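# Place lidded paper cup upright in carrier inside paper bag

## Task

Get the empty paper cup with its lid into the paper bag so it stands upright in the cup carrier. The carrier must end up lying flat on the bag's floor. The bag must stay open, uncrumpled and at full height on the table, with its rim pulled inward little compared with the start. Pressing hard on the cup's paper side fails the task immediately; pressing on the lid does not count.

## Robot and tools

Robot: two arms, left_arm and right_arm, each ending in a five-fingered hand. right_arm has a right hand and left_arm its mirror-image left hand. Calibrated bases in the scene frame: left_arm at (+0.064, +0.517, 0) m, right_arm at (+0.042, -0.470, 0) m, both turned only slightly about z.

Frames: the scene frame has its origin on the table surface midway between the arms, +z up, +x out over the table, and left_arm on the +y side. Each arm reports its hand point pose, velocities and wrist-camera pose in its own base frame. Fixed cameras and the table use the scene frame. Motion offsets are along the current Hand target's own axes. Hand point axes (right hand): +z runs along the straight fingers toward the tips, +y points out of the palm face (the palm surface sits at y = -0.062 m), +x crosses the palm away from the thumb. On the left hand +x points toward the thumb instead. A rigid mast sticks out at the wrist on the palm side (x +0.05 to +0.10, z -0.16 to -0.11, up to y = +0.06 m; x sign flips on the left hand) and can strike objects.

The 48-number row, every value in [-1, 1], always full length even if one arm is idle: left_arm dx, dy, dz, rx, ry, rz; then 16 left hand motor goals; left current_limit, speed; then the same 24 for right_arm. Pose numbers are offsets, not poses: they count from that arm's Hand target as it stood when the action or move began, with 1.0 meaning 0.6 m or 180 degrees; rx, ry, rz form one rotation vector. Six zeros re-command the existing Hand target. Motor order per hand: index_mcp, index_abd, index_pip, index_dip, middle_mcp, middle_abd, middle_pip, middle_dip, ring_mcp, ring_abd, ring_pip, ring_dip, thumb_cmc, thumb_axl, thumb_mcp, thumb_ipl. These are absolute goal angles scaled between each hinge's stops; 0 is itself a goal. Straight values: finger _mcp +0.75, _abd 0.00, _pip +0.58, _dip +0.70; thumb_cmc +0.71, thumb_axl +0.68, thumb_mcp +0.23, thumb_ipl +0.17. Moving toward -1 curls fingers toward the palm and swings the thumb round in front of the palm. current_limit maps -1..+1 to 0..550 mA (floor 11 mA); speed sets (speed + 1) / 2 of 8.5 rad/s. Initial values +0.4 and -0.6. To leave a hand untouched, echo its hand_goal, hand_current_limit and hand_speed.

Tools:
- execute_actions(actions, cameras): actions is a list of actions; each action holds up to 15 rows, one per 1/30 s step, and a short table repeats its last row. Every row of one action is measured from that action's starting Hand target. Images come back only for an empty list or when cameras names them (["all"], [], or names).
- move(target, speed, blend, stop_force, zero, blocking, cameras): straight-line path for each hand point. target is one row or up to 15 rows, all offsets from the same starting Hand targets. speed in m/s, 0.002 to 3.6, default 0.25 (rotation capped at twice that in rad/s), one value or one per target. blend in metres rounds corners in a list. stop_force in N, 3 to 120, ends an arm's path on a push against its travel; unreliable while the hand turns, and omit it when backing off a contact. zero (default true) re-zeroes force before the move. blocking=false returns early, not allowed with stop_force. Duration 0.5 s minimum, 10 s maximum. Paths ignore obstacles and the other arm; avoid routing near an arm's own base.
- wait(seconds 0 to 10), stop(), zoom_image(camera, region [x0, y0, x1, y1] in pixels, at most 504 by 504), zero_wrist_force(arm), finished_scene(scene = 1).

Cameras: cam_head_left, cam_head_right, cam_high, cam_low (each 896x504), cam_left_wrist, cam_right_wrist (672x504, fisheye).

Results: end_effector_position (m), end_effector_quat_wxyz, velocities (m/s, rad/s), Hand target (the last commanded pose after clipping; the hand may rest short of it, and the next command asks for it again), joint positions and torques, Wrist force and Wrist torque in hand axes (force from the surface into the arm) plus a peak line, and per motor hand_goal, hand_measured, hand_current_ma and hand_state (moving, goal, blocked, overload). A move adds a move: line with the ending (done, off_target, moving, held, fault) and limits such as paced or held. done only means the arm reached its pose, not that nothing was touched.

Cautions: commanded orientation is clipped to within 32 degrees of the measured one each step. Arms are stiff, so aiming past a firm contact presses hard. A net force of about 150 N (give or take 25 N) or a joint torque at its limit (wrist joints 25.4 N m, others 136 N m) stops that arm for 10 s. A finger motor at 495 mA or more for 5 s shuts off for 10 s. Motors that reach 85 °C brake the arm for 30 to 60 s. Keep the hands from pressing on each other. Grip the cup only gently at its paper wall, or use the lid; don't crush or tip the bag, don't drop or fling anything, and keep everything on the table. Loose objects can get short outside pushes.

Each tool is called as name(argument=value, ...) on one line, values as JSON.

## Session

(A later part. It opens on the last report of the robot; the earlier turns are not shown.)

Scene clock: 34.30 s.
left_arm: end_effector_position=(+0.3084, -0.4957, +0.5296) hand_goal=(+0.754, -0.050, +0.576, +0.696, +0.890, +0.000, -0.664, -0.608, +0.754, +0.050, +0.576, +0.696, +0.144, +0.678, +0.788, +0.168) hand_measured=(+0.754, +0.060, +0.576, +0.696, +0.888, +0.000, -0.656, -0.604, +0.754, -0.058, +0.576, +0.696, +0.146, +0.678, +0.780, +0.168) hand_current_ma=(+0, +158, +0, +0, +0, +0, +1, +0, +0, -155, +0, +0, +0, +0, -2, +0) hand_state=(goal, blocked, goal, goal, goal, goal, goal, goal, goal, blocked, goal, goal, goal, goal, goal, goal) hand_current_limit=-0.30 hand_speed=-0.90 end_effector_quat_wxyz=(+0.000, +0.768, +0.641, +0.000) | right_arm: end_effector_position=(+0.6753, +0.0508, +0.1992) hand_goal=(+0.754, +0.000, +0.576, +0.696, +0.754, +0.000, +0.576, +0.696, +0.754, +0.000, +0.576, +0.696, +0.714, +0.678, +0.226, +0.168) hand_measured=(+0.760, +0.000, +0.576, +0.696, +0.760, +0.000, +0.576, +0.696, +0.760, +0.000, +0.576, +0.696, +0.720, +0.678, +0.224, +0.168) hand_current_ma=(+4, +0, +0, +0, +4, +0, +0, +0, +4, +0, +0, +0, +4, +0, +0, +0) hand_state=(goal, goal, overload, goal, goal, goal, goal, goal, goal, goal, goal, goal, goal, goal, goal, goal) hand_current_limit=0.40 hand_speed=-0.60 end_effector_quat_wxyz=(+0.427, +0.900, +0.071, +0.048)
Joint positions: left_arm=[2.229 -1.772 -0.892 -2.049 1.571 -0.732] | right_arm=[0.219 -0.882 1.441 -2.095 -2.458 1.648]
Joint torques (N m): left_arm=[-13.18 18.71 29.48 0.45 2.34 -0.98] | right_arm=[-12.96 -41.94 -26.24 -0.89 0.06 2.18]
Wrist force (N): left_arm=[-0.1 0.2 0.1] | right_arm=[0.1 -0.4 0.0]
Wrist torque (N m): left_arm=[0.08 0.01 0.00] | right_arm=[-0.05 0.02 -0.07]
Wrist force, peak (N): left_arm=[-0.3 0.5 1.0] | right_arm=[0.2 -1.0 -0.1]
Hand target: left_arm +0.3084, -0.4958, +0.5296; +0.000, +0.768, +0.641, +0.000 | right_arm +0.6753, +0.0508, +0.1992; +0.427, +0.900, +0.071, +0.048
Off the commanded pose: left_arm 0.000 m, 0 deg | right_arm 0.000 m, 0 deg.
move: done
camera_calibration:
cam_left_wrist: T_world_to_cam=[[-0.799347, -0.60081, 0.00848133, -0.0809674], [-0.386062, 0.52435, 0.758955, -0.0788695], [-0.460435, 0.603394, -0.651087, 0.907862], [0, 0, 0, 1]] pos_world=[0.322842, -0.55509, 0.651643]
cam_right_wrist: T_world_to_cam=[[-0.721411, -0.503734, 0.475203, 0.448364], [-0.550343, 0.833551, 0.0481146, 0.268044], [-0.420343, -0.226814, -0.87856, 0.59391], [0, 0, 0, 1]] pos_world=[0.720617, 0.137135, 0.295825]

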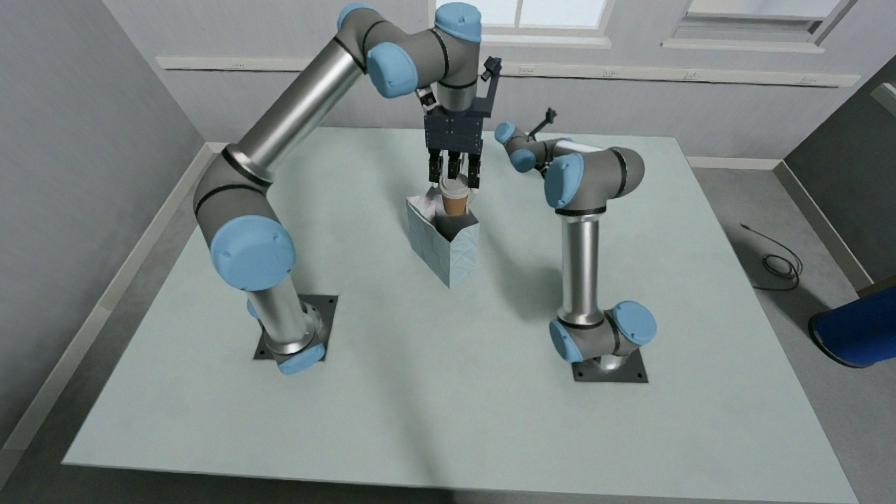

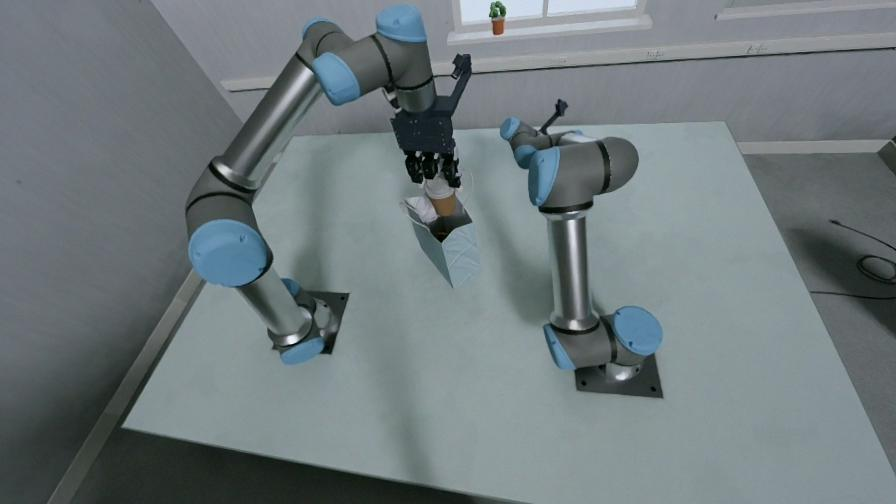

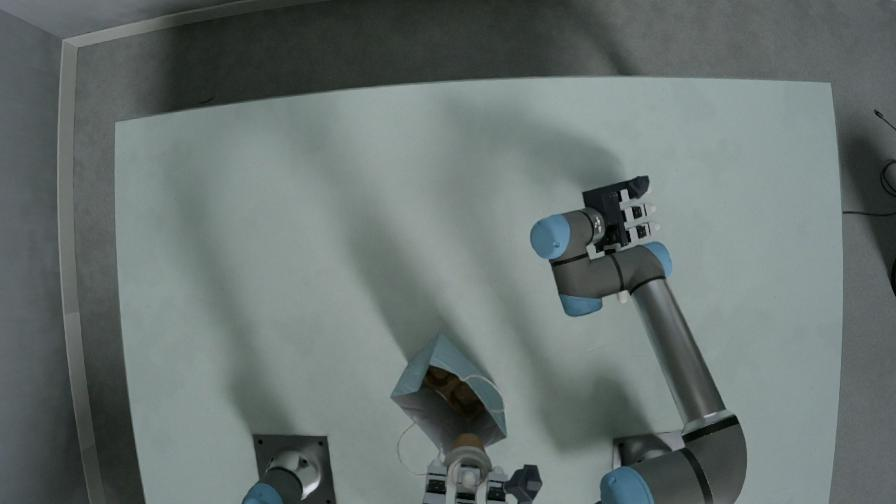

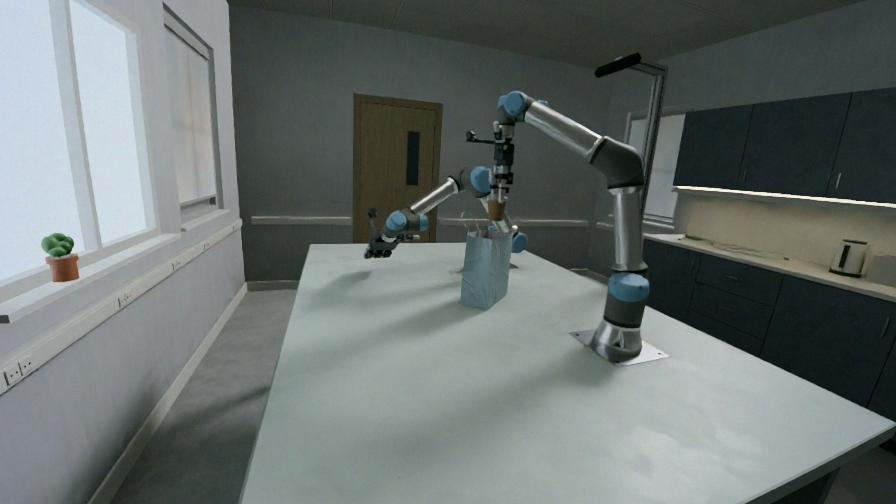

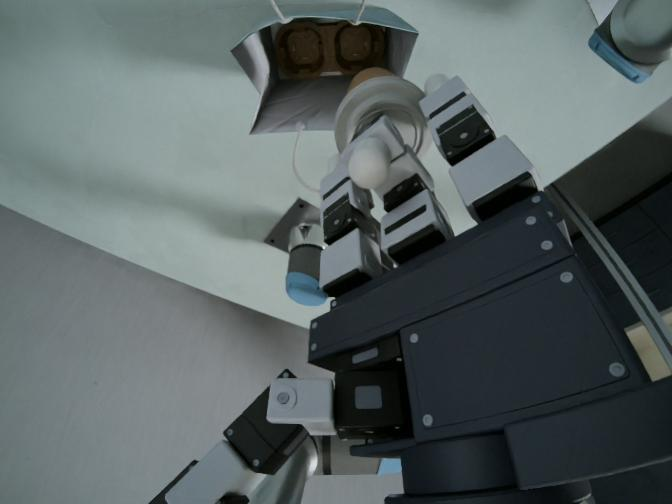

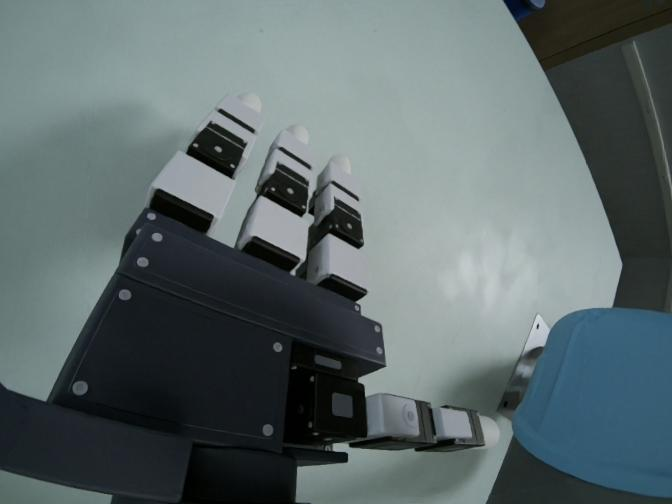

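move(target=[[0.5099,0.0522,0,0,0,0, 0.754,-0.05,0.576,0.696, 0.89,0,-0.664,-0.609, 0.754,0.05,0.576,0.696, 0.143,0.678,0.787,0.168, -0.3,-0.9, 0,0,0,0,0,0, 0.754,0,0.576,0.696,0.754,0,0.576,0.696,0.754,0,0.576,0.696,0.714,0.678,0.226,0.168,0.4,-0.6],[0.5099,0.0522,0.4493,0,0,0, 0.754,-0.05,0.576,0.696, 0.89,0,-0.664,-0.609, 0.754,0.05,0.576,0.696, 0.143,0.678,0.787,0.168, -0.3,-0.9, 0,0,0,0,0,0, 0.754,0,0.576,0.696,0.754,0,0.576,0.696,0.754,0,0.576,0.696,0.714,0.678,0.226,0.168,0.4,-0.6],[0.5099,0.0522,0.5527,0,0,0, 0.754,-0.05,0.576,0.696, 0.89,0,-0.664,-0.609, 0.754,0.05,0.576,0.696, 0.143,0.678,0.787,0.168, -0.3,-0.9, 0,0,0,0,0,0, 0.754,0,0.576,0.696,0.754,0,0.576,0.696,0.754,0,0.576,0.696,0.714,0.678,0.226,0.168,0.4,-0.6]], speed=[0.25,0.2,0.05], blend=[0.03,0.01,0], cameras=["all"])

zoom_image(camera="cam_low", region=[440, 240, 540, 340])

zoom_image(camera="cam_left_wrist", region=[290, 45, 450, 205])

Scene clock: 42.63 s.
left_arm: end_effector_position=(+0.3940, -0.2001, +0.1984) hand_goal=(+0.754, -0.050, +0.576, +0.696, +0.890, +0.000, -0.664, -0.608, +0.754, +0.050, +0.576, +0.696, +0.144, +0.678, +0.788, +0.168) hand_measured=(+0.754, +0.060, +0.576, +0.696, +0.888, +0.000, -0.656, -0.604, +0.754, -0.058, +0.576, +0.696, +0.146, +0.678, +0.780, +0.168) hand_current_ma=(+0, +158, +0, +0, +0, +0, +1, +0, +0, -155, +0, +0, +0, +0, -2, +0) hand_state=(goal, blocked, goal, goal, goal, goal, goal, goal, goal, blocked, goal, goal, goal, goal, goal, goal) hand_current_limit=-0.30 hand_speed=-0.90 end_effector_quat_wxyz=(+0.000, +0.768, +0.641, +0.000) | right_arm: end_effector_position=(+0.6753, +0.0508, +0.1992) hand_goal=(+0.754, +0.000, +0.576, +0.696, +0.754, +0.000, +0.576, +0.696, +0.754, +0.000, +0.576, +0.696, +0.714, +0.678, +0.226, +0.168) hand_measured=(+0.760, +0.000, +0.576, +0.696, +0.760, +0.000, +0.576, +0.696, +0.760, +0.000, +0.576, +0.696, +0.720, +0.678, +0.224, +0.168) hand_current_ma=(+4, +0, +0, +0, +4, +0, +0, +0, +4, +0, +0, +0, +4, +0, +0, +0) hand_state=(goal, goal, overload, goal, goal, goal, goal, goal, goal, goal, goal, goal, goal, goal, goal, goal) hand_current_limit=0.40 hand_speed=-0.60 end_effector_quat_wxyz=(+0.427, +0.900, +0.071, +0.048)
Joint positions: left_arm=[2.915 -1.284 -2.228 -1.2 1.572 -0.047] | right_arm=[0.219 -0.882 1.441 -2.095 -2.458 1.648]
Joint torques (N m): left_arm=[-10.17 0.75 16.48 5.47 2.1 0.94] | right_arm=[-13.5 -41.6 -26.27 -0.98 0 2.14]
Wrist force (N): left_arm=[-0.3 0.3 0.4] | right_arm=[0.3 -0.5 -0.3]
Wrist torque (N m): left_arm=[0.04 0.08 -0.11] | right_arm=[-0.04 -0.01 -0.06]
Wrist force, peak (N): left_arm=[-1.2 -0.4 0.2] | right_arm=[0.3 -0.9 -0.5]
Hand target: left_arm +0.3940, -0.2001, +0.1983; +0.000, +0.768, +0.641, +0.000 | right_arm +0.6753, +0.0508, +0.1992; +0.427, +0.900, +0.071, +0.048
Off the commanded pose: left_arm 0.000 m, 0 deg | right_arm 0.000 m, 0 deg.
move: done
camera_calibration:
cam_left_wrist: T_world_to_cam=[[-0.799347, -0.60081, 0.00848088, 0.167805], [-0.386063, 0.524349, 0.758955, 0.0505982], [-0.460435, 0.603394, -0.651087, 0.553332], [0, 0, 0, 1]] pos_world=[0.408442, -0.25959, 0.320443]
cam_right_wrist: T_world_to_cam=[[-0.721411, -0.503734, 0.475203, 0.448364], [-0.550343, 0.833551, 0.0481146, 0.268044], [-0.420343, -0.226814, -0.87856, 0.59391], [0, 0, 0, 1]] pos_world=[0.720617, 0.137135, 0.295825]

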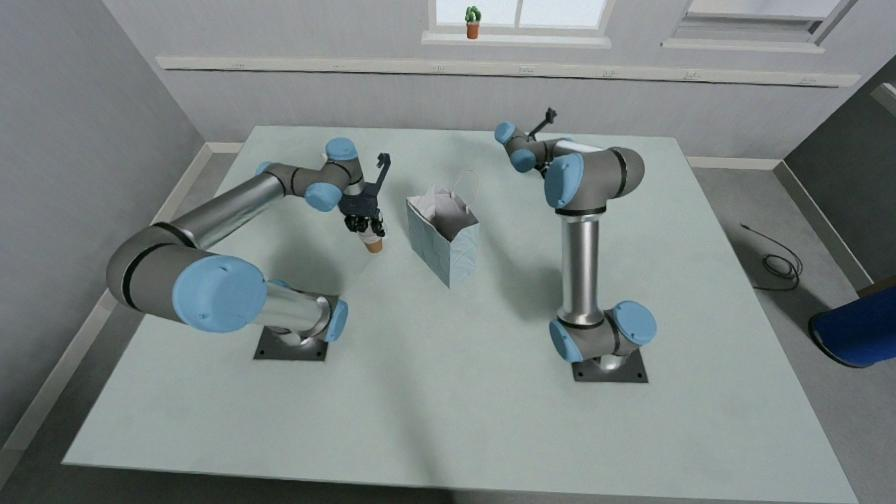

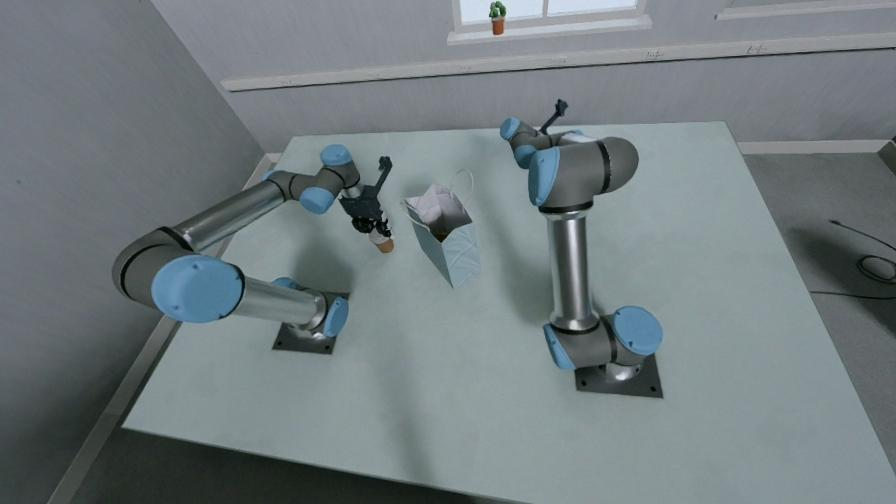

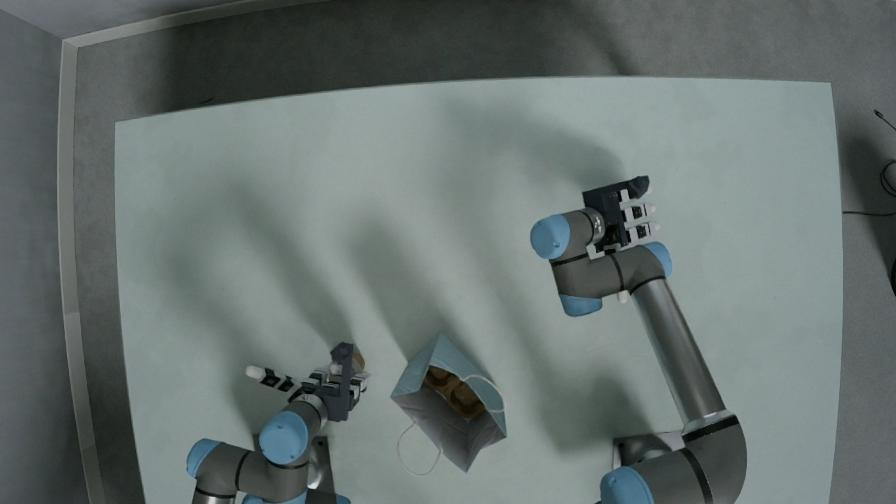

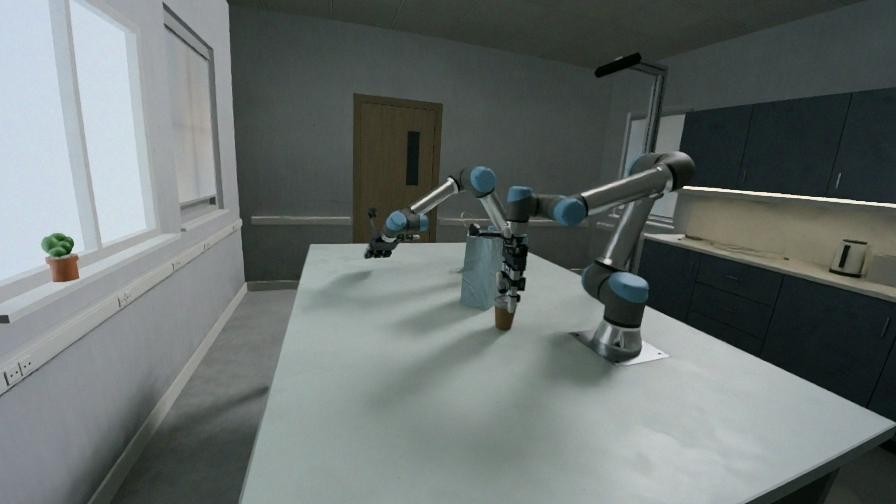

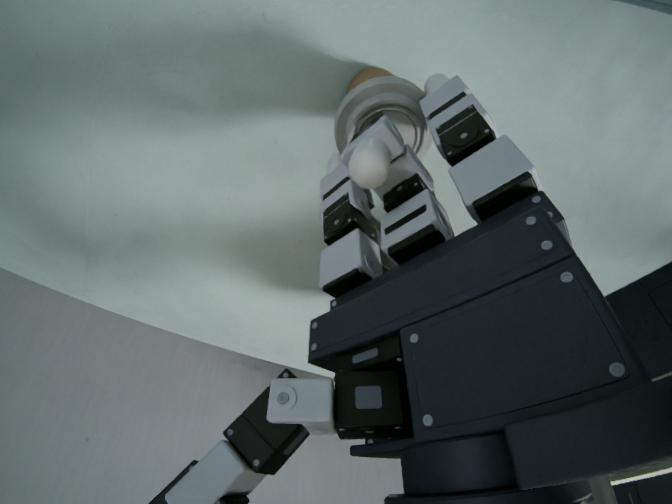

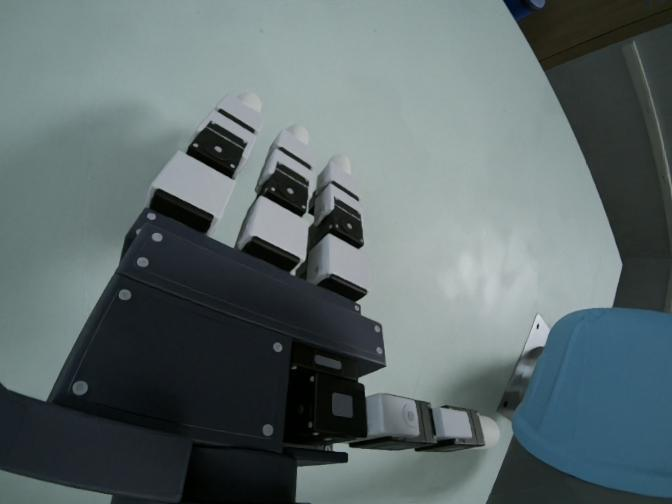

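Scaled by 5.040 from the camera's 896x504 image, which has a finer 1280x720 frame.

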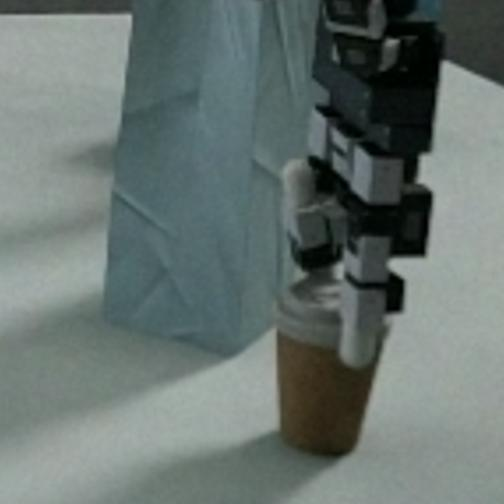

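Scaled by 3.150 from the camera's 672x504 image, which has a finer 960x720 frame.

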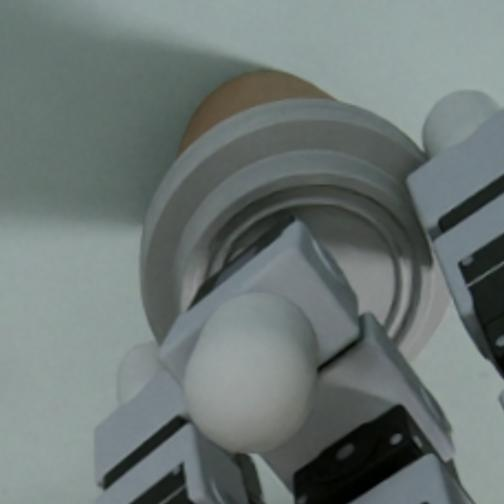

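move(target=[[0,0,0,0,0,0, 0.754,0.16,0.576,0.696, 0.89,0,-0.664,-0.609, 0.754,-0.16,0.576,0.696, 0.143,0.678,0.787,0.168, -0.3,-0.9, 0,0,0,0,0,0, 0.754,0,0.576,0.696,0.754,0,0.576,0.696,0.754,0,0.576,0.696,0.714,0.678,0.226,0.168,0.4,-0.6],[0,0,-0.11,0,0,0, 0.754,0.16,0.576,0.696, 0.89,0,-0.664,-0.609, 0.754,-0.16,0.576,0.696, 0.143,0.678,0.787,0.168, 0.4,-0.8, 0,0,0,0,0,0, 0.754,0,0.576,0.696,0.754,0,0.576,0.696,0.754,0,0.576,0.696,0.714,0.678,0.226,0.168,0.4,-0.6]], speed=0.06, cameras=["cam_left_wrist","cam_low"])

Scene clock: 45.87 s.
left_arm: end_effector_position=(+0.3940, -0.2002, +0.2643) hand_goal=(+0.754, +0.160, +0.576, +0.696, +0.890, +0.000, -0.664, -0.608, +0.754, -0.160, +0.576, +0.696, +0.144, +0.678, +0.788, +0.168) hand_measured=(+0.754, +0.156, +0.576, +0.696, +0.888, +0.000, -0.656, -0.604, +0.754, -0.156, +0.576, +0.696, +0.146, +0.678, +0.780, +0.168) hand_current_ma=(+0, +0, +0, +0, +0, +0, +1, +0, +0, +0, +0, +0, +0, +0, -2, +0) hand_state=(goal, goal, goal, goal, goal, goal, goal, goal, goal, goal, goal, goal, goal, goal, goal, goal) hand_current_limit=0.40 hand_speed=-0.80 end_effector_quat_wxyz=(+0.000, +0.768, +0.641, +0.000) | right_arm: end_effector_position=(+0.6753, +0.0508, +0.1992) hand_goal=(+0.754, +0.000, +0.576, +0.696, +0.754, +0.000, +0.576, +0.696, +0.754, +0.000, +0.576, +0.696, +0.714, +0.678, +0.226, +0.168) hand_measured=(+0.760, +0.000, +0.576, +0.696, +0.760, +0.000, +0.576, +0.696, +0.760, +0.000, +0.576, +0.696, +0.720, +0.678, +0.224, +0.168) hand_current_ma=(+4, +0, +0, +0, +4, +0, +0, +0, +4, +0, +0, +0, +4, +0, +0, +0) hand_state=(goal, goal, overload, goal, goal, goal, goal, goal, goal, goal, goal, goal, goal, goal, goal, goal) hand_current_limit=0.40 hand_speed=-0.60 end_effector_quat_wxyz=(+0.427, +0.900, +0.071, +0.048)
Joint positions: left_arm=[2.915 -1.234 -2.087 -1.392 1.572 -0.047] | right_arm=[0.219 -0.882 1.441 -2.095 -2.458 1.648]
Joint torques (N m): left_arm=[6.3 18.84 31.66 0.49 -1.42 1.46] | right_arm=[-13.37 -42.2 -26.15 -1.2 0.1 2.1]
Wrist force (N): left_arm=[-0.2 0.2 0.1] | right_arm=[0.0 -0.5 0.2]
Wrist torque (N m): left_arm=[0.05 0.05 -0.08] | right_arm=[-0.07 0.03 -0.08]
Wrist force, peak (N): left_arm=[-0.4 0.4 0.5] | right_arm=[0.1 -0.9 -0.2]
Hand target: left_arm +0.3940, -0.2001, +0.2643; +0.000, +0.768, +0.641, +0.000 | right_arm +0.6753, +0.0508, +0.1992; +0.427, +0.900, +0.071, +0.048
Off the commanded pose: left_arm 0.000 m, 0 deg | right_arm 0.000 m, 0 deg.
move: done
camera_calibration:
cam_left_wrist: T_world_to_cam=[[-0.79941, -0.600727, 0.00838782, 0.16727], [-0.386058, 0.524339, 0.758965, 0.000627436], [-0.460329, 0.603486, -0.651078, 0.596276], [0, 0, 0, 1]] pos_world=[0.408443, -0.25969, 0.386343]
Images, in order (width x height): cam_low 896x504, cam_left_wrist 672x504.

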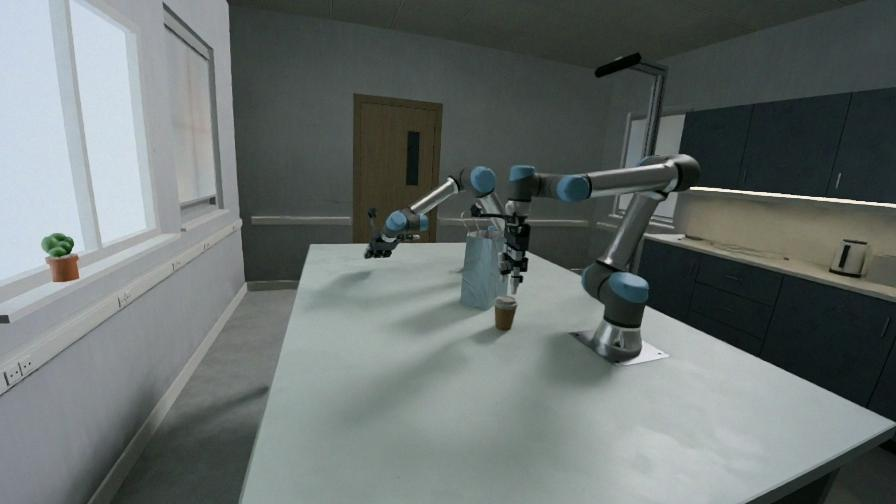

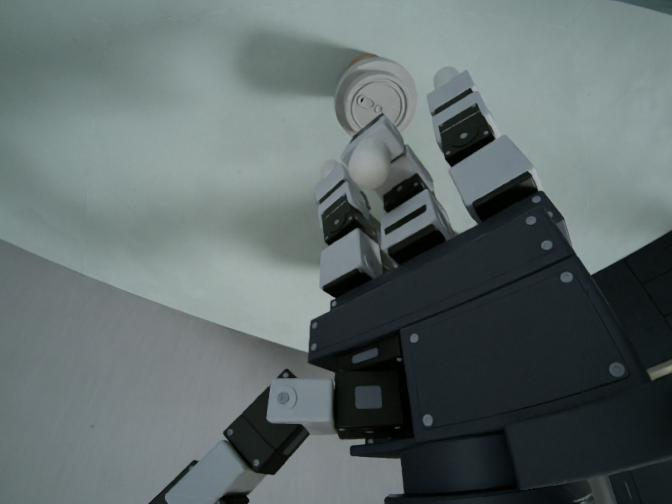

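move(target=[[0,0,0,0,0,0, 0.89,0,-0.664,-0.609, 0.754,0,0.576,0.696, 0.754,-0.3,0.576,0.696, 0.143,0.678,0.787,0.168, 0.4,-0.7, 0,0,0,0,0,0, 0.754,0,0.576,0.696,0.754,0,0.576,0.696,0.754,0,0.576,0.696,0.714,0.678,0.226,0.168,0.4,-0.6],[0.0383,0,0,0,0,0, 0.89,0,-0.664,-0.609, 0.754,0.4,0.576,0.696, 0.754,-0.4,0.576,0.696, 0.143,0.678,0.787,0.168, 0.4,-0.7, 0,0,0,0,0,0, 0.754,0,0.576,0.696,0.754,0,0.576,0.696,0.754,0,0.576,0.696,0.714,0.678,0.226,0.168,0.4,-0.6]], speed=0.06, cameras=["cam_left_wrist","cam_low","cam_head_left"])

zoom_image(camera="cam_left_wrist", region=[290, 30, 470, 210])

Scene clock: 49.17 s.
left_arm: end_effector_position=(+0.3981, -0.1775, +0.2643) hand_goal=(+0.890, +0.000, -0.664, -0.608, +0.754, +0.400, +0.576, +0.696, +0.754, -0.400, +0.576, +0.696, +0.144, +0.678, +0.788, +0.168) hand_measured=(+0.888, +0.012, -0.662, -0.604, +0.756, +0.344, +0.572, +0.694, +0.754, -0.394, +0.576, +0.696, +0.146, +0.678, +0.780, +0.168) hand_current_ma=(+0, +2, +0, +0, +0, -46, +0, +0, +0, +1, +0, +0, +0, +0, -2, +0) hand_state=(goal, goal, goal, goal, goal, blocked, goal, goal, goal, goal, goal, goal, goal, goal, goal, goal) hand_current_limit=0.40 hand_speed=-0.70 end_effector_quat_wxyz=(+0.000, +0.768, +0.641, +0.000) | right_arm: end_effector_position=(+0.6753, +0.0508, +0.1992) hand_goal=(+0.754, +0.000, +0.576, +0.696, +0.754, +0.000, +0.576, +0.696, +0.754, +0.000, +0.576, +0.696, +0.714, +0.678, +0.226, +0.168) hand_measured=(+0.760, +0.000, +0.576, +0.696, +0.760, +0.000, +0.576, +0.696, +0.760, +0.000, +0.576, +0.696, +0.720, +0.678, +0.224, +0.168) hand_current_ma=(+4, +0, +0, +0, +4, +0, +0, +0, +4, +0, +0, +0, +4, +0, +0, +0) hand_state=(goal, goal, overload, goal, goal, goal, goal, goal, goal, goal, goal, goal, goal, goal, goal, goal) hand_current_limit=0.40 hand_speed=-0.60 end_effector_quat_wxyz=(+0.427, +0.900, +0.071, +0.048)
Joint positions: left_arm=[2.982 -1.209 -2.102 -1.402 1.572 0.021] | right_arm=[0.219 -0.882 1.441 -2.095 -2.458 1.648]
Joint torques (N m): left_arm=[8.6 18.74 17.4 0.5 -2.05 1.81] | right_arm=[-13.39 -41.84 -26.94 -1.21 0.16 2.24]
Wrist force (N): left_arm=[-0.1 0.4 0.0] | right_arm=[0.3 -0.6 -0.1]
Wrist torque (N m): left_arm=[0.07 0.05 -0.10] | right_arm=[-0.07 -0.01 -0.06]
Wrist force, peak (N): left_arm=[-0.3 0.5 0.4] | right_arm=[0.2 -0.9 -0.1]
Hand target: left_arm +0.3981, -0.1775, +0.2643; +0.000, +0.768, +0.641, +0.000 | right_arm +0.6753, +0.0508, +0.1992; +0.427, +0.900, +0.071, +0.048
Off the commanded pose: left_arm 0.000 m, 0 deg | right_arm 0.000 m, 0 deg.
move: done
camera_calibration:
cam_left_wrist: T_world_to_cam=[[-0.799347, -0.60081, 0.00848088, 0.184102], [-0.386063, 0.524349, 0.758955, -0.00968441], [-0.460435, 0.603394, -0.651087, 0.58449], [0, 0, 0, 1]] pos_world=[0.412542, -0.23699, 0.386343]
Images, in order (width x height): cam_head_left 896x504, cam_low 896x504, cam_left_wrist 672x504.

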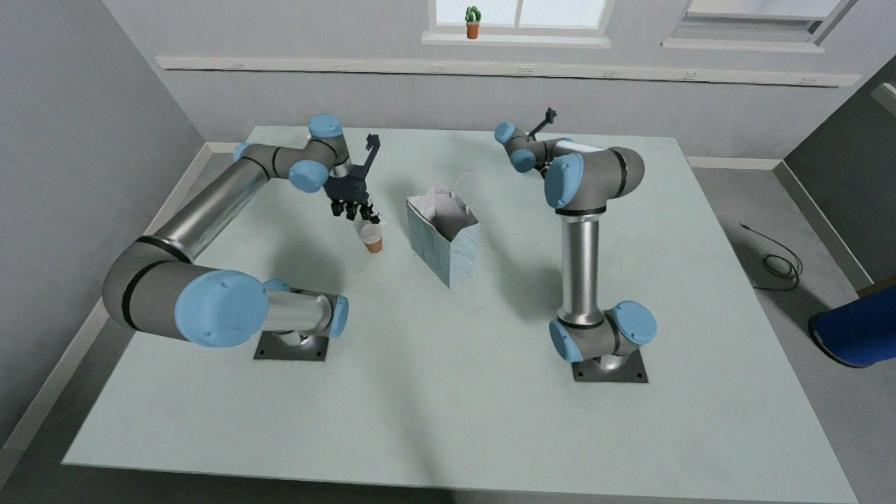

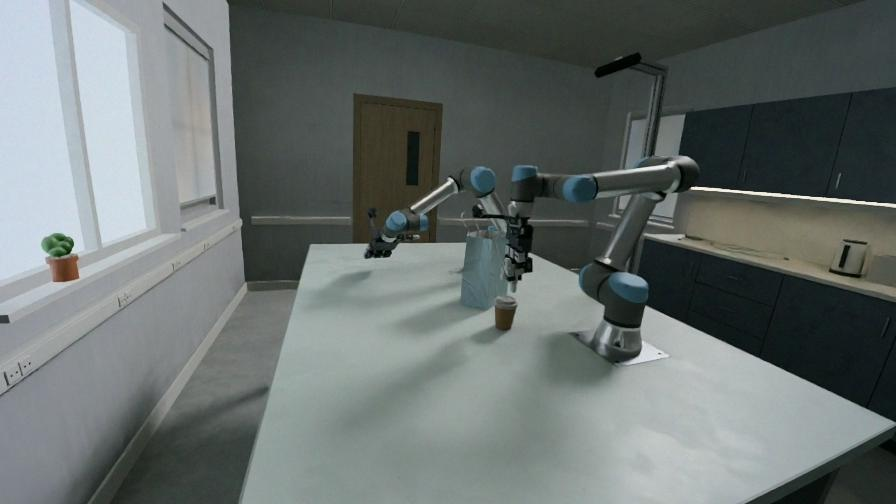

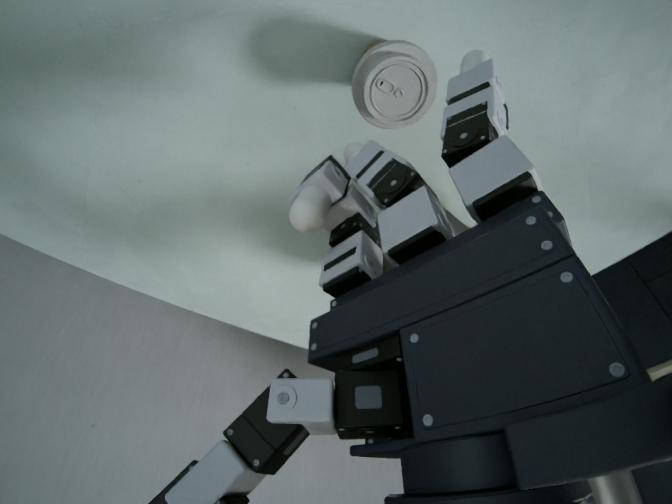

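Scaled by 2.800 from the camera's 672x504 image, which has a finer 960x720 frame.

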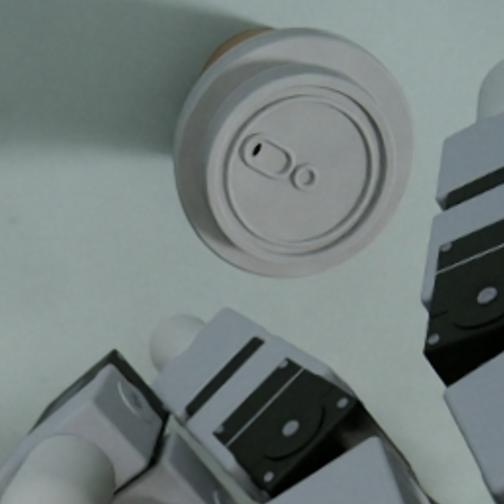

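move(target=[0,0,0,0,0,0, 0.89,0.35,-0.664,-0.609, 0.754,0.4,0.576,0.696, 0.754,-0.4,0.576,0.696, 0.143,0.678,0.787,0.168, 0.4,-0.7, 0,0,0,0,0,0, 0.754,0,0.576,0.696,0.754,0,0.576,0.696,0.754,0,0.576,0.696,0.714,0.678,0.226,0.168,0.4,-0.6], speed=0.06, cameras=["cam_left_wrist"])

zoom_image(camera="cam_left_wrist", region=[290, 30, 470, 210])

Scene clock: 52.07 s.
left_arm: end_effector_position=(+0.3981, -0.1775, +0.2643) hand_goal=(+0.890, +0.350, -0.664, -0.608, +0.754, +0.400, +0.576, +0.696, +0.754, -0.400, +0.576, +0.696, +0.144, +0.678, +0.788, +0.168) hand_measured=(+0.888, +0.346, -0.662, -0.604, +0.756, +0.394, +0.574, +0.694, +0.754, -0.394, +0.576, +0.696, +0.146, +0.678, +0.780, +0.168) hand_current_ma=(+0, +0, +0, +0, +0, -1, +0, +0, +0, +1, +0, +0, +0, +0, -2, +0) hand_state=(goal, goal, goal, goal, goal, goal, goal, goal, goal, goal, goal, goal, goal, goal, goal, goal) hand_current_limit=0.40 hand_speed=-0.70 end_effector_quat_wxyz=(+0.000, +0.768, +0.641, +0.000) | right_arm: end_effector_position=(+0.6753, +0.0508, +0.1992) hand_goal=(+0.754, +0.000, +0.576, +0.696, +0.754, +0.000, +0.576, +0.696, +0.754, +0.000, +0.576, +0.696, +0.714, +0.678, +0.226, +0.168) hand_measured=(+0.760, +0.000, +0.576, +0.696, +0.760, +0.000, +0.576, +0.696, +0.760, +0.000, +0.576, +0.696, +0.720, +0.678, +0.224, +0.168) hand_current_ma=(+4, +0, +0, +0, +4, +0, +0, +0, +4, +0, +0, +0, +4, +0, +0, +0) hand_state=(goal, goal, overload, goal, goal, goal, goal, goal, goal, goal, goal, goal, goal, goal, goal, goal) hand_current_limit=0.40 hand_speed=-0.60 end_effector_quat_wxyz=(+0.427, +0.900, +0.071, +0.048)
Joint positions: left_arm=[2.982 -1.209 -2.102 -1.402 1.572 0.021] | right_arm=[0.219 -0.882 1.441 -2.095 -2.458 1.648]
Joint torques (N m): left_arm=[8.64 17.34 17.36 0.48 -1.79 1.75] | right_arm=[-13.15 -42.31 -25.93 -1.2 0.15 1.96]
Wrist force (N): left_arm=[-0.2 0.4 0.2] | right_arm=[-0.1 -0.7 0.1]
Wrist torque (N m): left_arm=[0.08 0.04 -0.10] | right_arm=[-0.08 0.04 -0.09]
Wrist force, peak (N): left_arm=[-0.3 0.5 0.3] | right_arm=[0.3 -0.9 -0.1]
Hand target: left_arm +0.3981, -0.1775, +0.2643; +0.000, +0.768, +0.641, +0.000 | right_arm +0.6753, +0.0508, +0.1992; +0.427, +0.900, +0.071, +0.048
Off the commanded pose: left_arm 0.000 m, 0 deg | right_arm 0.000 m, 0 deg.
move: done
camera_calibration:
cam_left_wrist: T_world_to_cam=[[-0.799347, -0.60081, 0.00848088, 0.184102], [-0.386063, 0.524349, 0.758955, -0.00968441], [-0.460435, 0.603394, -0.651087, 0.58449], [0, 0, 0, 1]] pos_world=[0.412542, -0.23699, 0.386343]
Images, in order (width x height): cam_left_wrist 672x504.

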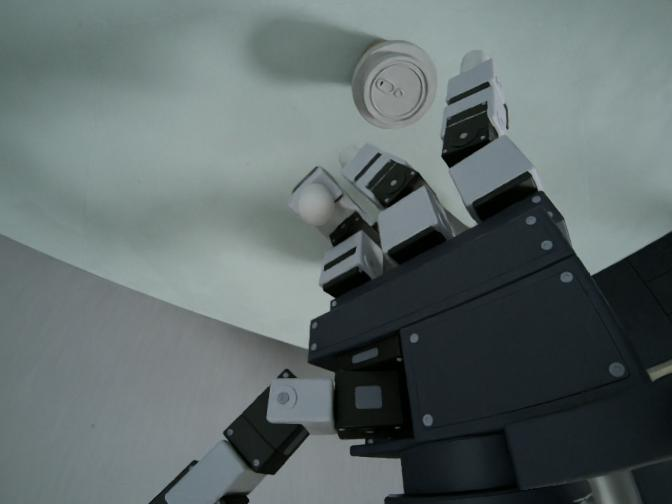

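Scaled by 2.800 from the camera's 672x504 image, which has a finer 960x720 frame.

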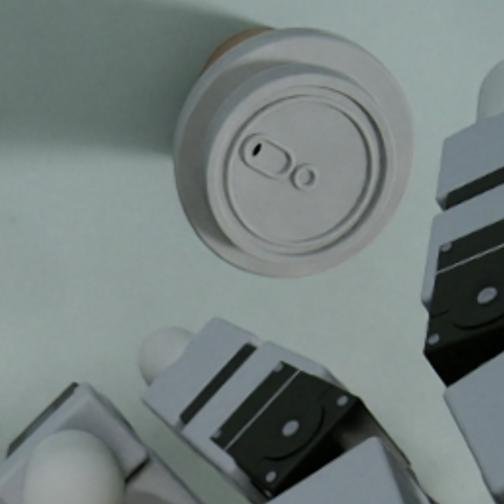

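move(target=[0,0,0.1055,0,0,0, 0.89,0.35,-0.664,-0.609, 0.754,0.4,0.576,0.696, 0.754,-0.4,0.576,0.696, 0.143,0.678,0.787,0.168, 0.4,-0.7, 0,0,0,0,0,0, 0.754,0,0.576,0.696,0.754,0,0.576,0.696,0.754,0,0.576,0.696,0.714,0.678,0.226,0.168,0.4,-0.6], speed=0.04, stop_force=4, cameras=["cam_left_wrist","cam_low","cam_head_left"])

zoom_image(camera="cam_left_wrist", region=[290, 30, 510, 210])

zoom_image(camera="cam_low", region=[470, 250, 540, 340])

zoom_image(camera="cam_head_left", region=[320, 190, 400, 270])

Scene clock: 55.50 s.
left_arm: end_effector_position=(+0.3981, -0.1775, +0.2010) hand_goal=(+0.890, +0.350, -0.664, -0.608, +0.754, +0.400, +0.576, +0.696, +0.754, -0.400, +0.576, +0.696, +0.144, +0.678, +0.788, +0.168) hand_measured=(+0.888, +0.346, -0.662, -0.604, +0.756, +0.394, +0.574, +0.694, +0.754, -0.394, +0.576, +0.696, +0.146, +0.678, +0.780, +0.168) hand_current_ma=(+0, +0, +0, +0, +0, -1, +0, +0, +0, +1, +0, +0, +0, +0, -2, +0) hand_state=(goal, goal, goal, goal, goal, goal, goal, goal, goal, goal, goal, goal, goal, goal, goal, goal) hand_current_limit=0.40 hand_speed=-0.70 end_effector_quat_wxyz=(+0.000, +0.768, +0.641, +0.000) | right_arm: end_effector_position=(+0.6753, +0.0508, +0.1992) hand_goal=(+0.754, +0.000, +0.576, +0.696, +0.754, +0.000, +0.576, +0.696, +0.754, +0.000, +0.576, +0.696, +0.714, +0.678, +0.226, +0.168) hand_measured=(+0.760, +0.000, +0.576, +0.696, +0.760, +0.000, +0.576, +0.696, +0.760, +0.000, +0.576, +0.696, +0.720, +0.678, +0.224, +0.168) hand_current_ma=(+4, +0, +0, +0, +4, +0, +0, +0, +4, +0, +0, +0, +4, +0, +0, +0) hand_state=(goal, goal, overload, goal, goal, goal, goal, goal, goal, goal, goal, goal, goal, goal, goal, goal) hand_current_limit=0.40 hand_speed=-0.60 end_effector_quat_wxyz=(+0.427, +0.900, +0.071, +0.048)
Joint positions: left_arm=[2.983 -1.255 -2.24 -1.217 1.572 0.021] | right_arm=[0.219 -0.882 1.441 -2.095 -2.458 1.648]
Joint torques (N m): left_arm=[-7.71 -1.31 15.58 5.43 0.42 -1.12] | right_arm=[-13.02 -41.05 -26.6 -0.98 0.18 2.08]
Wrist force (N): left_arm=[-0.2 0.5 0.3] | right_arm=[0.1 -0.5 -0.1]
Wrist torque (N m): left_arm=[0.09 0.07 -0.11] | right_arm=[-0.05 0.01 -0.07]
Wrist force, peak (N): left_arm=[-0.4 0.5 0.5] | right_arm=[0.1 -1.1 -0.5]
Hand target: left_arm +0.3981, -0.1775, +0.2010; +0.000, +0.768, +0.641, +0.000 | right_arm +0.6753, +0.0508, +0.1992; +0.427, +0.900, +0.071, +0.048
Off the commanded pose: left_arm 0.000 m, 0 deg | right_arm 0.000 m, 0 deg.
move: done
camera_calibration:
cam_left_wrist: T_world_to_cam=[[-0.799347, -0.60081, 0.00848088, 0.184639], [-0.386063, 0.524349, 0.758955, 0.0383575], [-0.460435, 0.603394, -0.651087, 0.543276], [0, 0, 0, 1]] pos_world=[0.412542, -0.23699, 0.323043]
Images, in order (width x height): cam_head_left 896x504, cam_low 896x504, cam_left_wrist 672x504.

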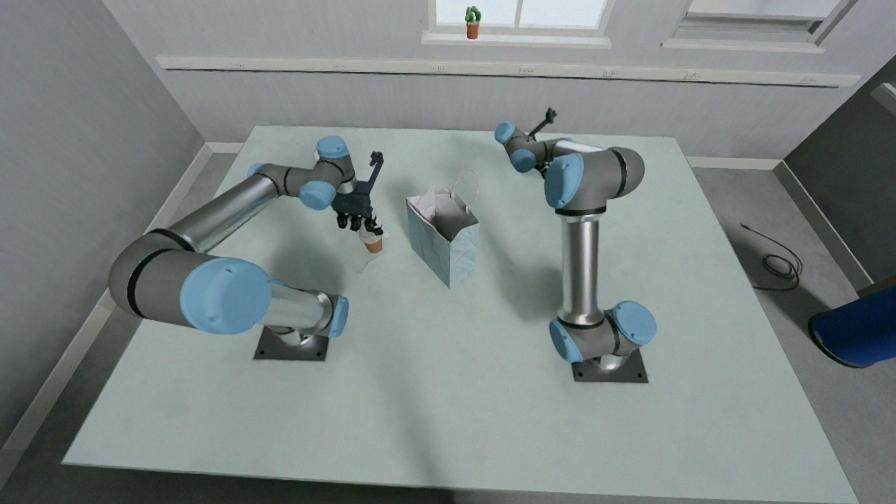

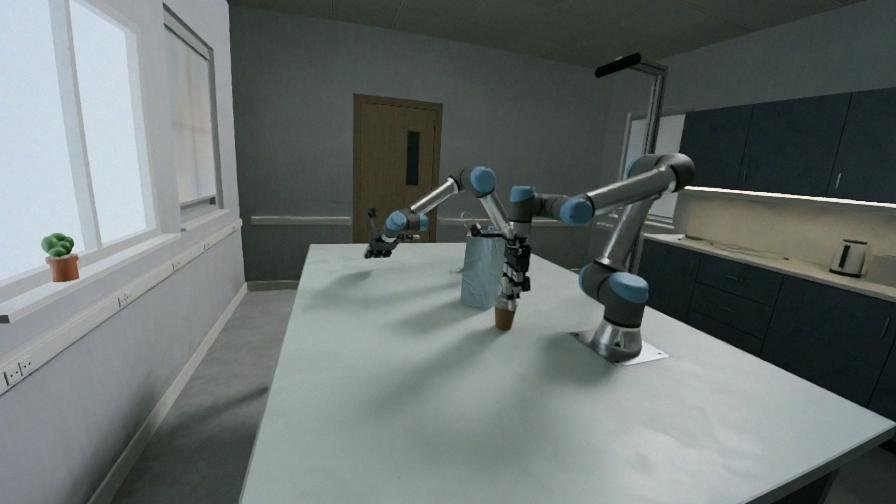

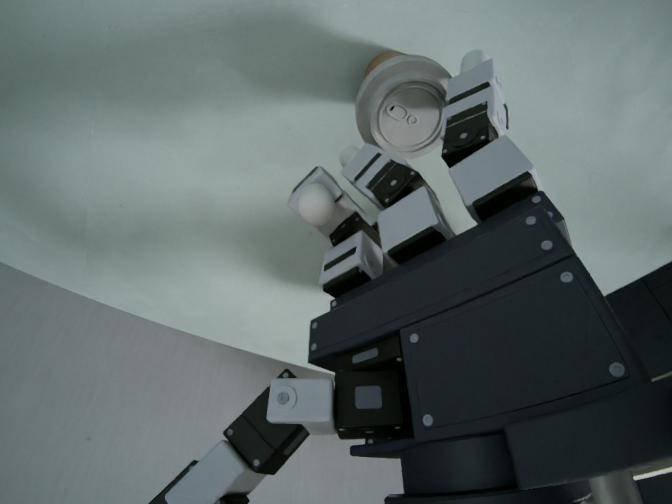

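Scaled by 2.291 from the camera's 672x504 image, which has a finer 960x720 frame.

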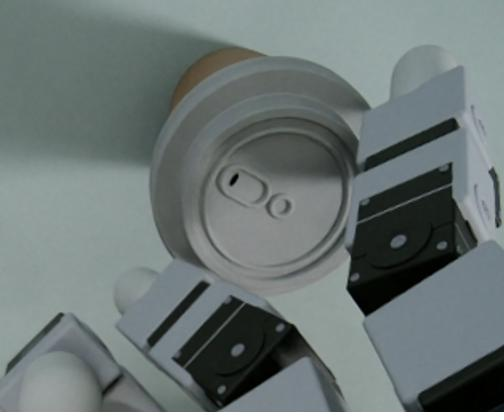

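Scaled by 5.600 from the camera's 896x504 image, which has a finer 1280x720 frame.

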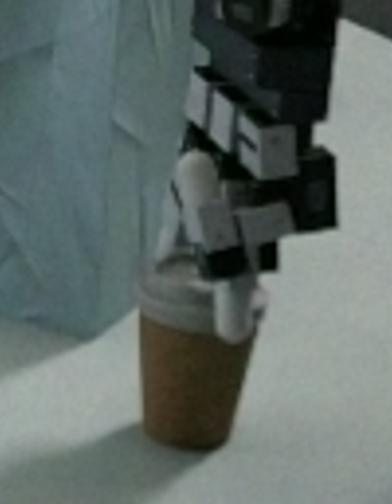

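Scaled by 6.300 from the camera's 896x504 image, which has a finer 1280x720 frame.

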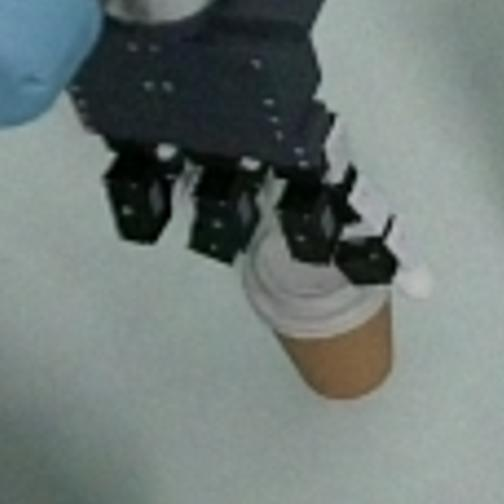

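move(target=[[0,0,0,0,0,0, 0.89,0.35,-0.664,-0.609, 0.754,0.33,0.576,0.696, 0.754,-0.33,0.576,0.696, 0.143,0.678,0.787,0.168, -0.3,-0.9, 0,0,0,0,0,0, 0.754,0,0.576,0.696,0.754,0,0.576,0.696,0.754,0,0.576,0.696,0.714,0.678,0.226,0.168,0.4,-0.6],[0,0,0,0,0,0, 0.89,0.35,-0.664,-0.609, 0.754,0.25,0.576,0.696, 0.754,-0.25,0.576,0.696, 0.143,0.678,0.787,0.168, -0.3,-0.9, 0,0,0,0,0,0, 0.754,0,0.576,0.696,0.754,0,0.576,0.696,0.754,0,0.576,0.696,0.714,0.678,0.226,0.168,0.4,-0.6]], speed=0.06, cameras=["cam_left_wrist","cam_low"])

zoom_image(camera="cam_left_wrist", region=[290, 30, 510, 210])

zoom_image(camera="cam_low", region=[470, 250, 540, 340])

Scene clock: 56.63 s.
left_arm: end_effector_position=(+0.3981, -0.1775, +0.2010) hand_goal=(+0.890, +0.350, -0.664, -0.608, +0.754, +0.250, +0.576, +0.696, +0.754, -0.250, +0.576, +0.696, +0.144, +0.678, +0.788, +0.168) hand_measured=(+0.888, +0.346, -0.662, -0.604, +0.756, +0.306, +0.574, +0.694, +0.754, -0.308, +0.576, +0.696, +0.146, +0.678, +0.780, +0.168) hand_current_ma=(+0, +0, +0, +0, +0, +46, +0, +0, +0, -48, +0, +0, +0, +0, -2, +0) hand_state=(goal, goal, goal, goal, goal, blocked, goal, goal, goal, blocked, goal, goal, goal, goal, goal, goal) hand_current_limit=-0.30 hand_speed=-0.90 end_effector_quat_wxyz=(+0.000, +0.768, +0.641, +0.000) | right_arm: end_effector_position=(+0.6753, +0.0508, +0.1992) hand_goal=(+0.754, +0.000, +0.576, +0.696, +0.754, +0.000, +0.576, +0.696, +0.754, +0.000, +0.576, +0.696, +0.714, +0.678, +0.226, +0.168) hand_measured=(+0.760, +0.000, +0.576, +0.696, +0.760, +0.000, +0.576, +0.696, +0.760, +0.000, +0.576, +0.696, +0.720, +0.678, +0.224, +0.168) hand_current_ma=(+4, +0, +0, +0, +4, +0, +0, +0, +4, +0, +0, +0, +4, +0, +0, +0) hand_state=(goal, goal, overload, goal, goal, goal, goal, goal, goal, goal, goal, goal, goal, goal, goal, goal) hand_current_limit=0.40 hand_speed=-0.60 end_effector_quat_wxyz=(+0.427, +0.900, +0.071, +0.048)
Joint positions: left_arm=[2.983 -1.255 -2.24 -1.217 1.572 0.021] | right_arm=[0.219 -0.882 1.441 -2.095 -2.458 1.648]
Joint torques (N m): left_arm=[-10.26 -1.51 16.48 5.26 1.68 -1.35] | right_arm=[-13.89 -42.6 -26.13 -1.26 0.24 2.14]
Wrist force (N): left_arm=[-0.1 0.5 -0.3] | right_arm=[0.1 -0.6 -0.3]
Wrist torque (N m): left_arm=[0.14 0.06 -0.10] | right_arm=[-0.05 0.02 -0.08]
Wrist force, peak (N): left_arm=[-0.4 0.6 0.3] | right_arm=[0.1 -1.0 -0.3]
Hand target: left_arm +0.3981, -0.1775, +0.2010; +0.000, +0.768, +0.641, +0.000 | right_arm +0.6753, +0.0508, +0.1992; +0.427, +0.900, +0.071, +0.048
Off the commanded pose: left_arm 0.000 m, 0 deg | right_arm 0.000 m, 0 deg.
move: done
camera_calibration:
cam_left_wrist: T_world_to_cam=[[-0.799347, -0.60081, 0.00848088, 0.184639], [-0.386063, 0.524349, 0.758955, 0.0383575], [-0.460435, 0.603394, -0.651087, 0.543276], [0, 0, 0, 1]] pos_world=[0.412542, -0.23699, 0.323043]
Images, in order (width x height): cam_low 896x504, cam_left_wrist 672x504.

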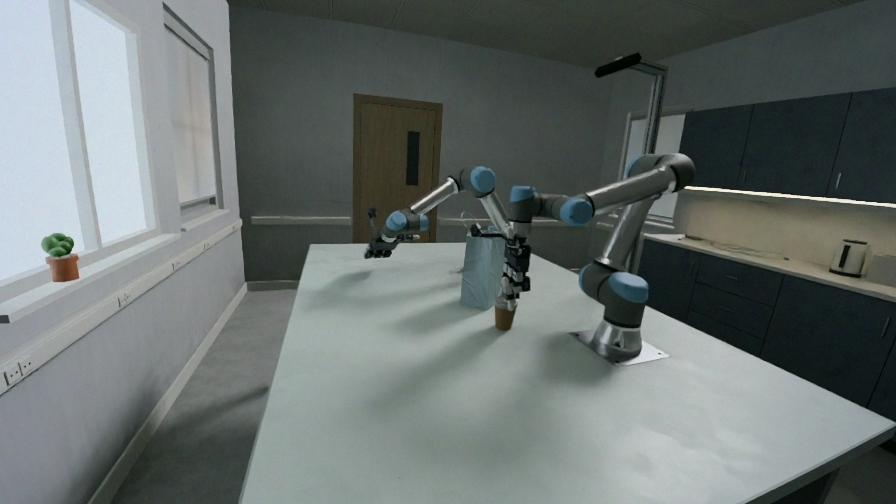

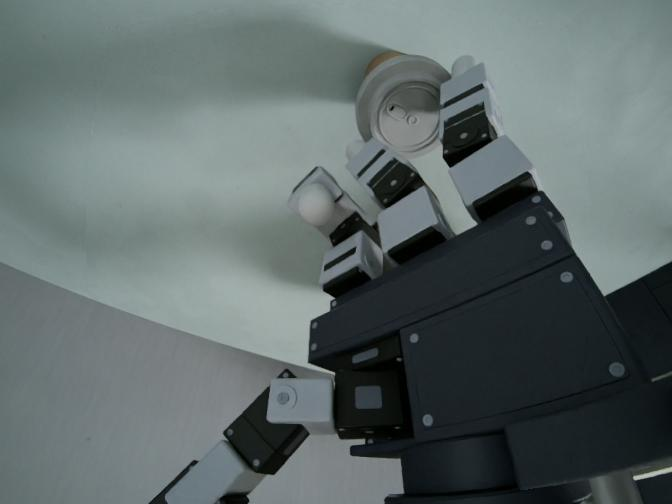

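Scaled by 2.291 from the camera's 672x504 image, which has a finer 960x720 frame.

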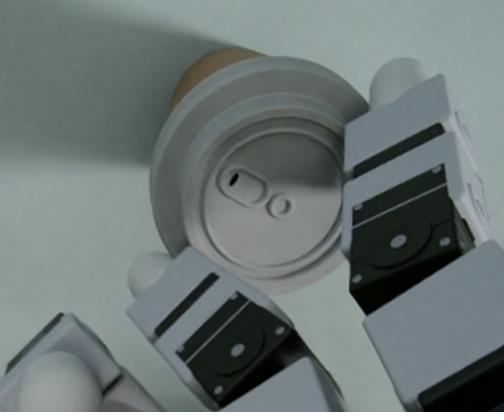

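Scaled by 5.600 from the camera's 896x504 image, which has a finer 1280x720 frame.

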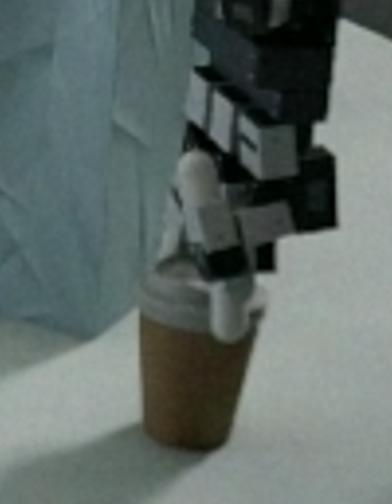

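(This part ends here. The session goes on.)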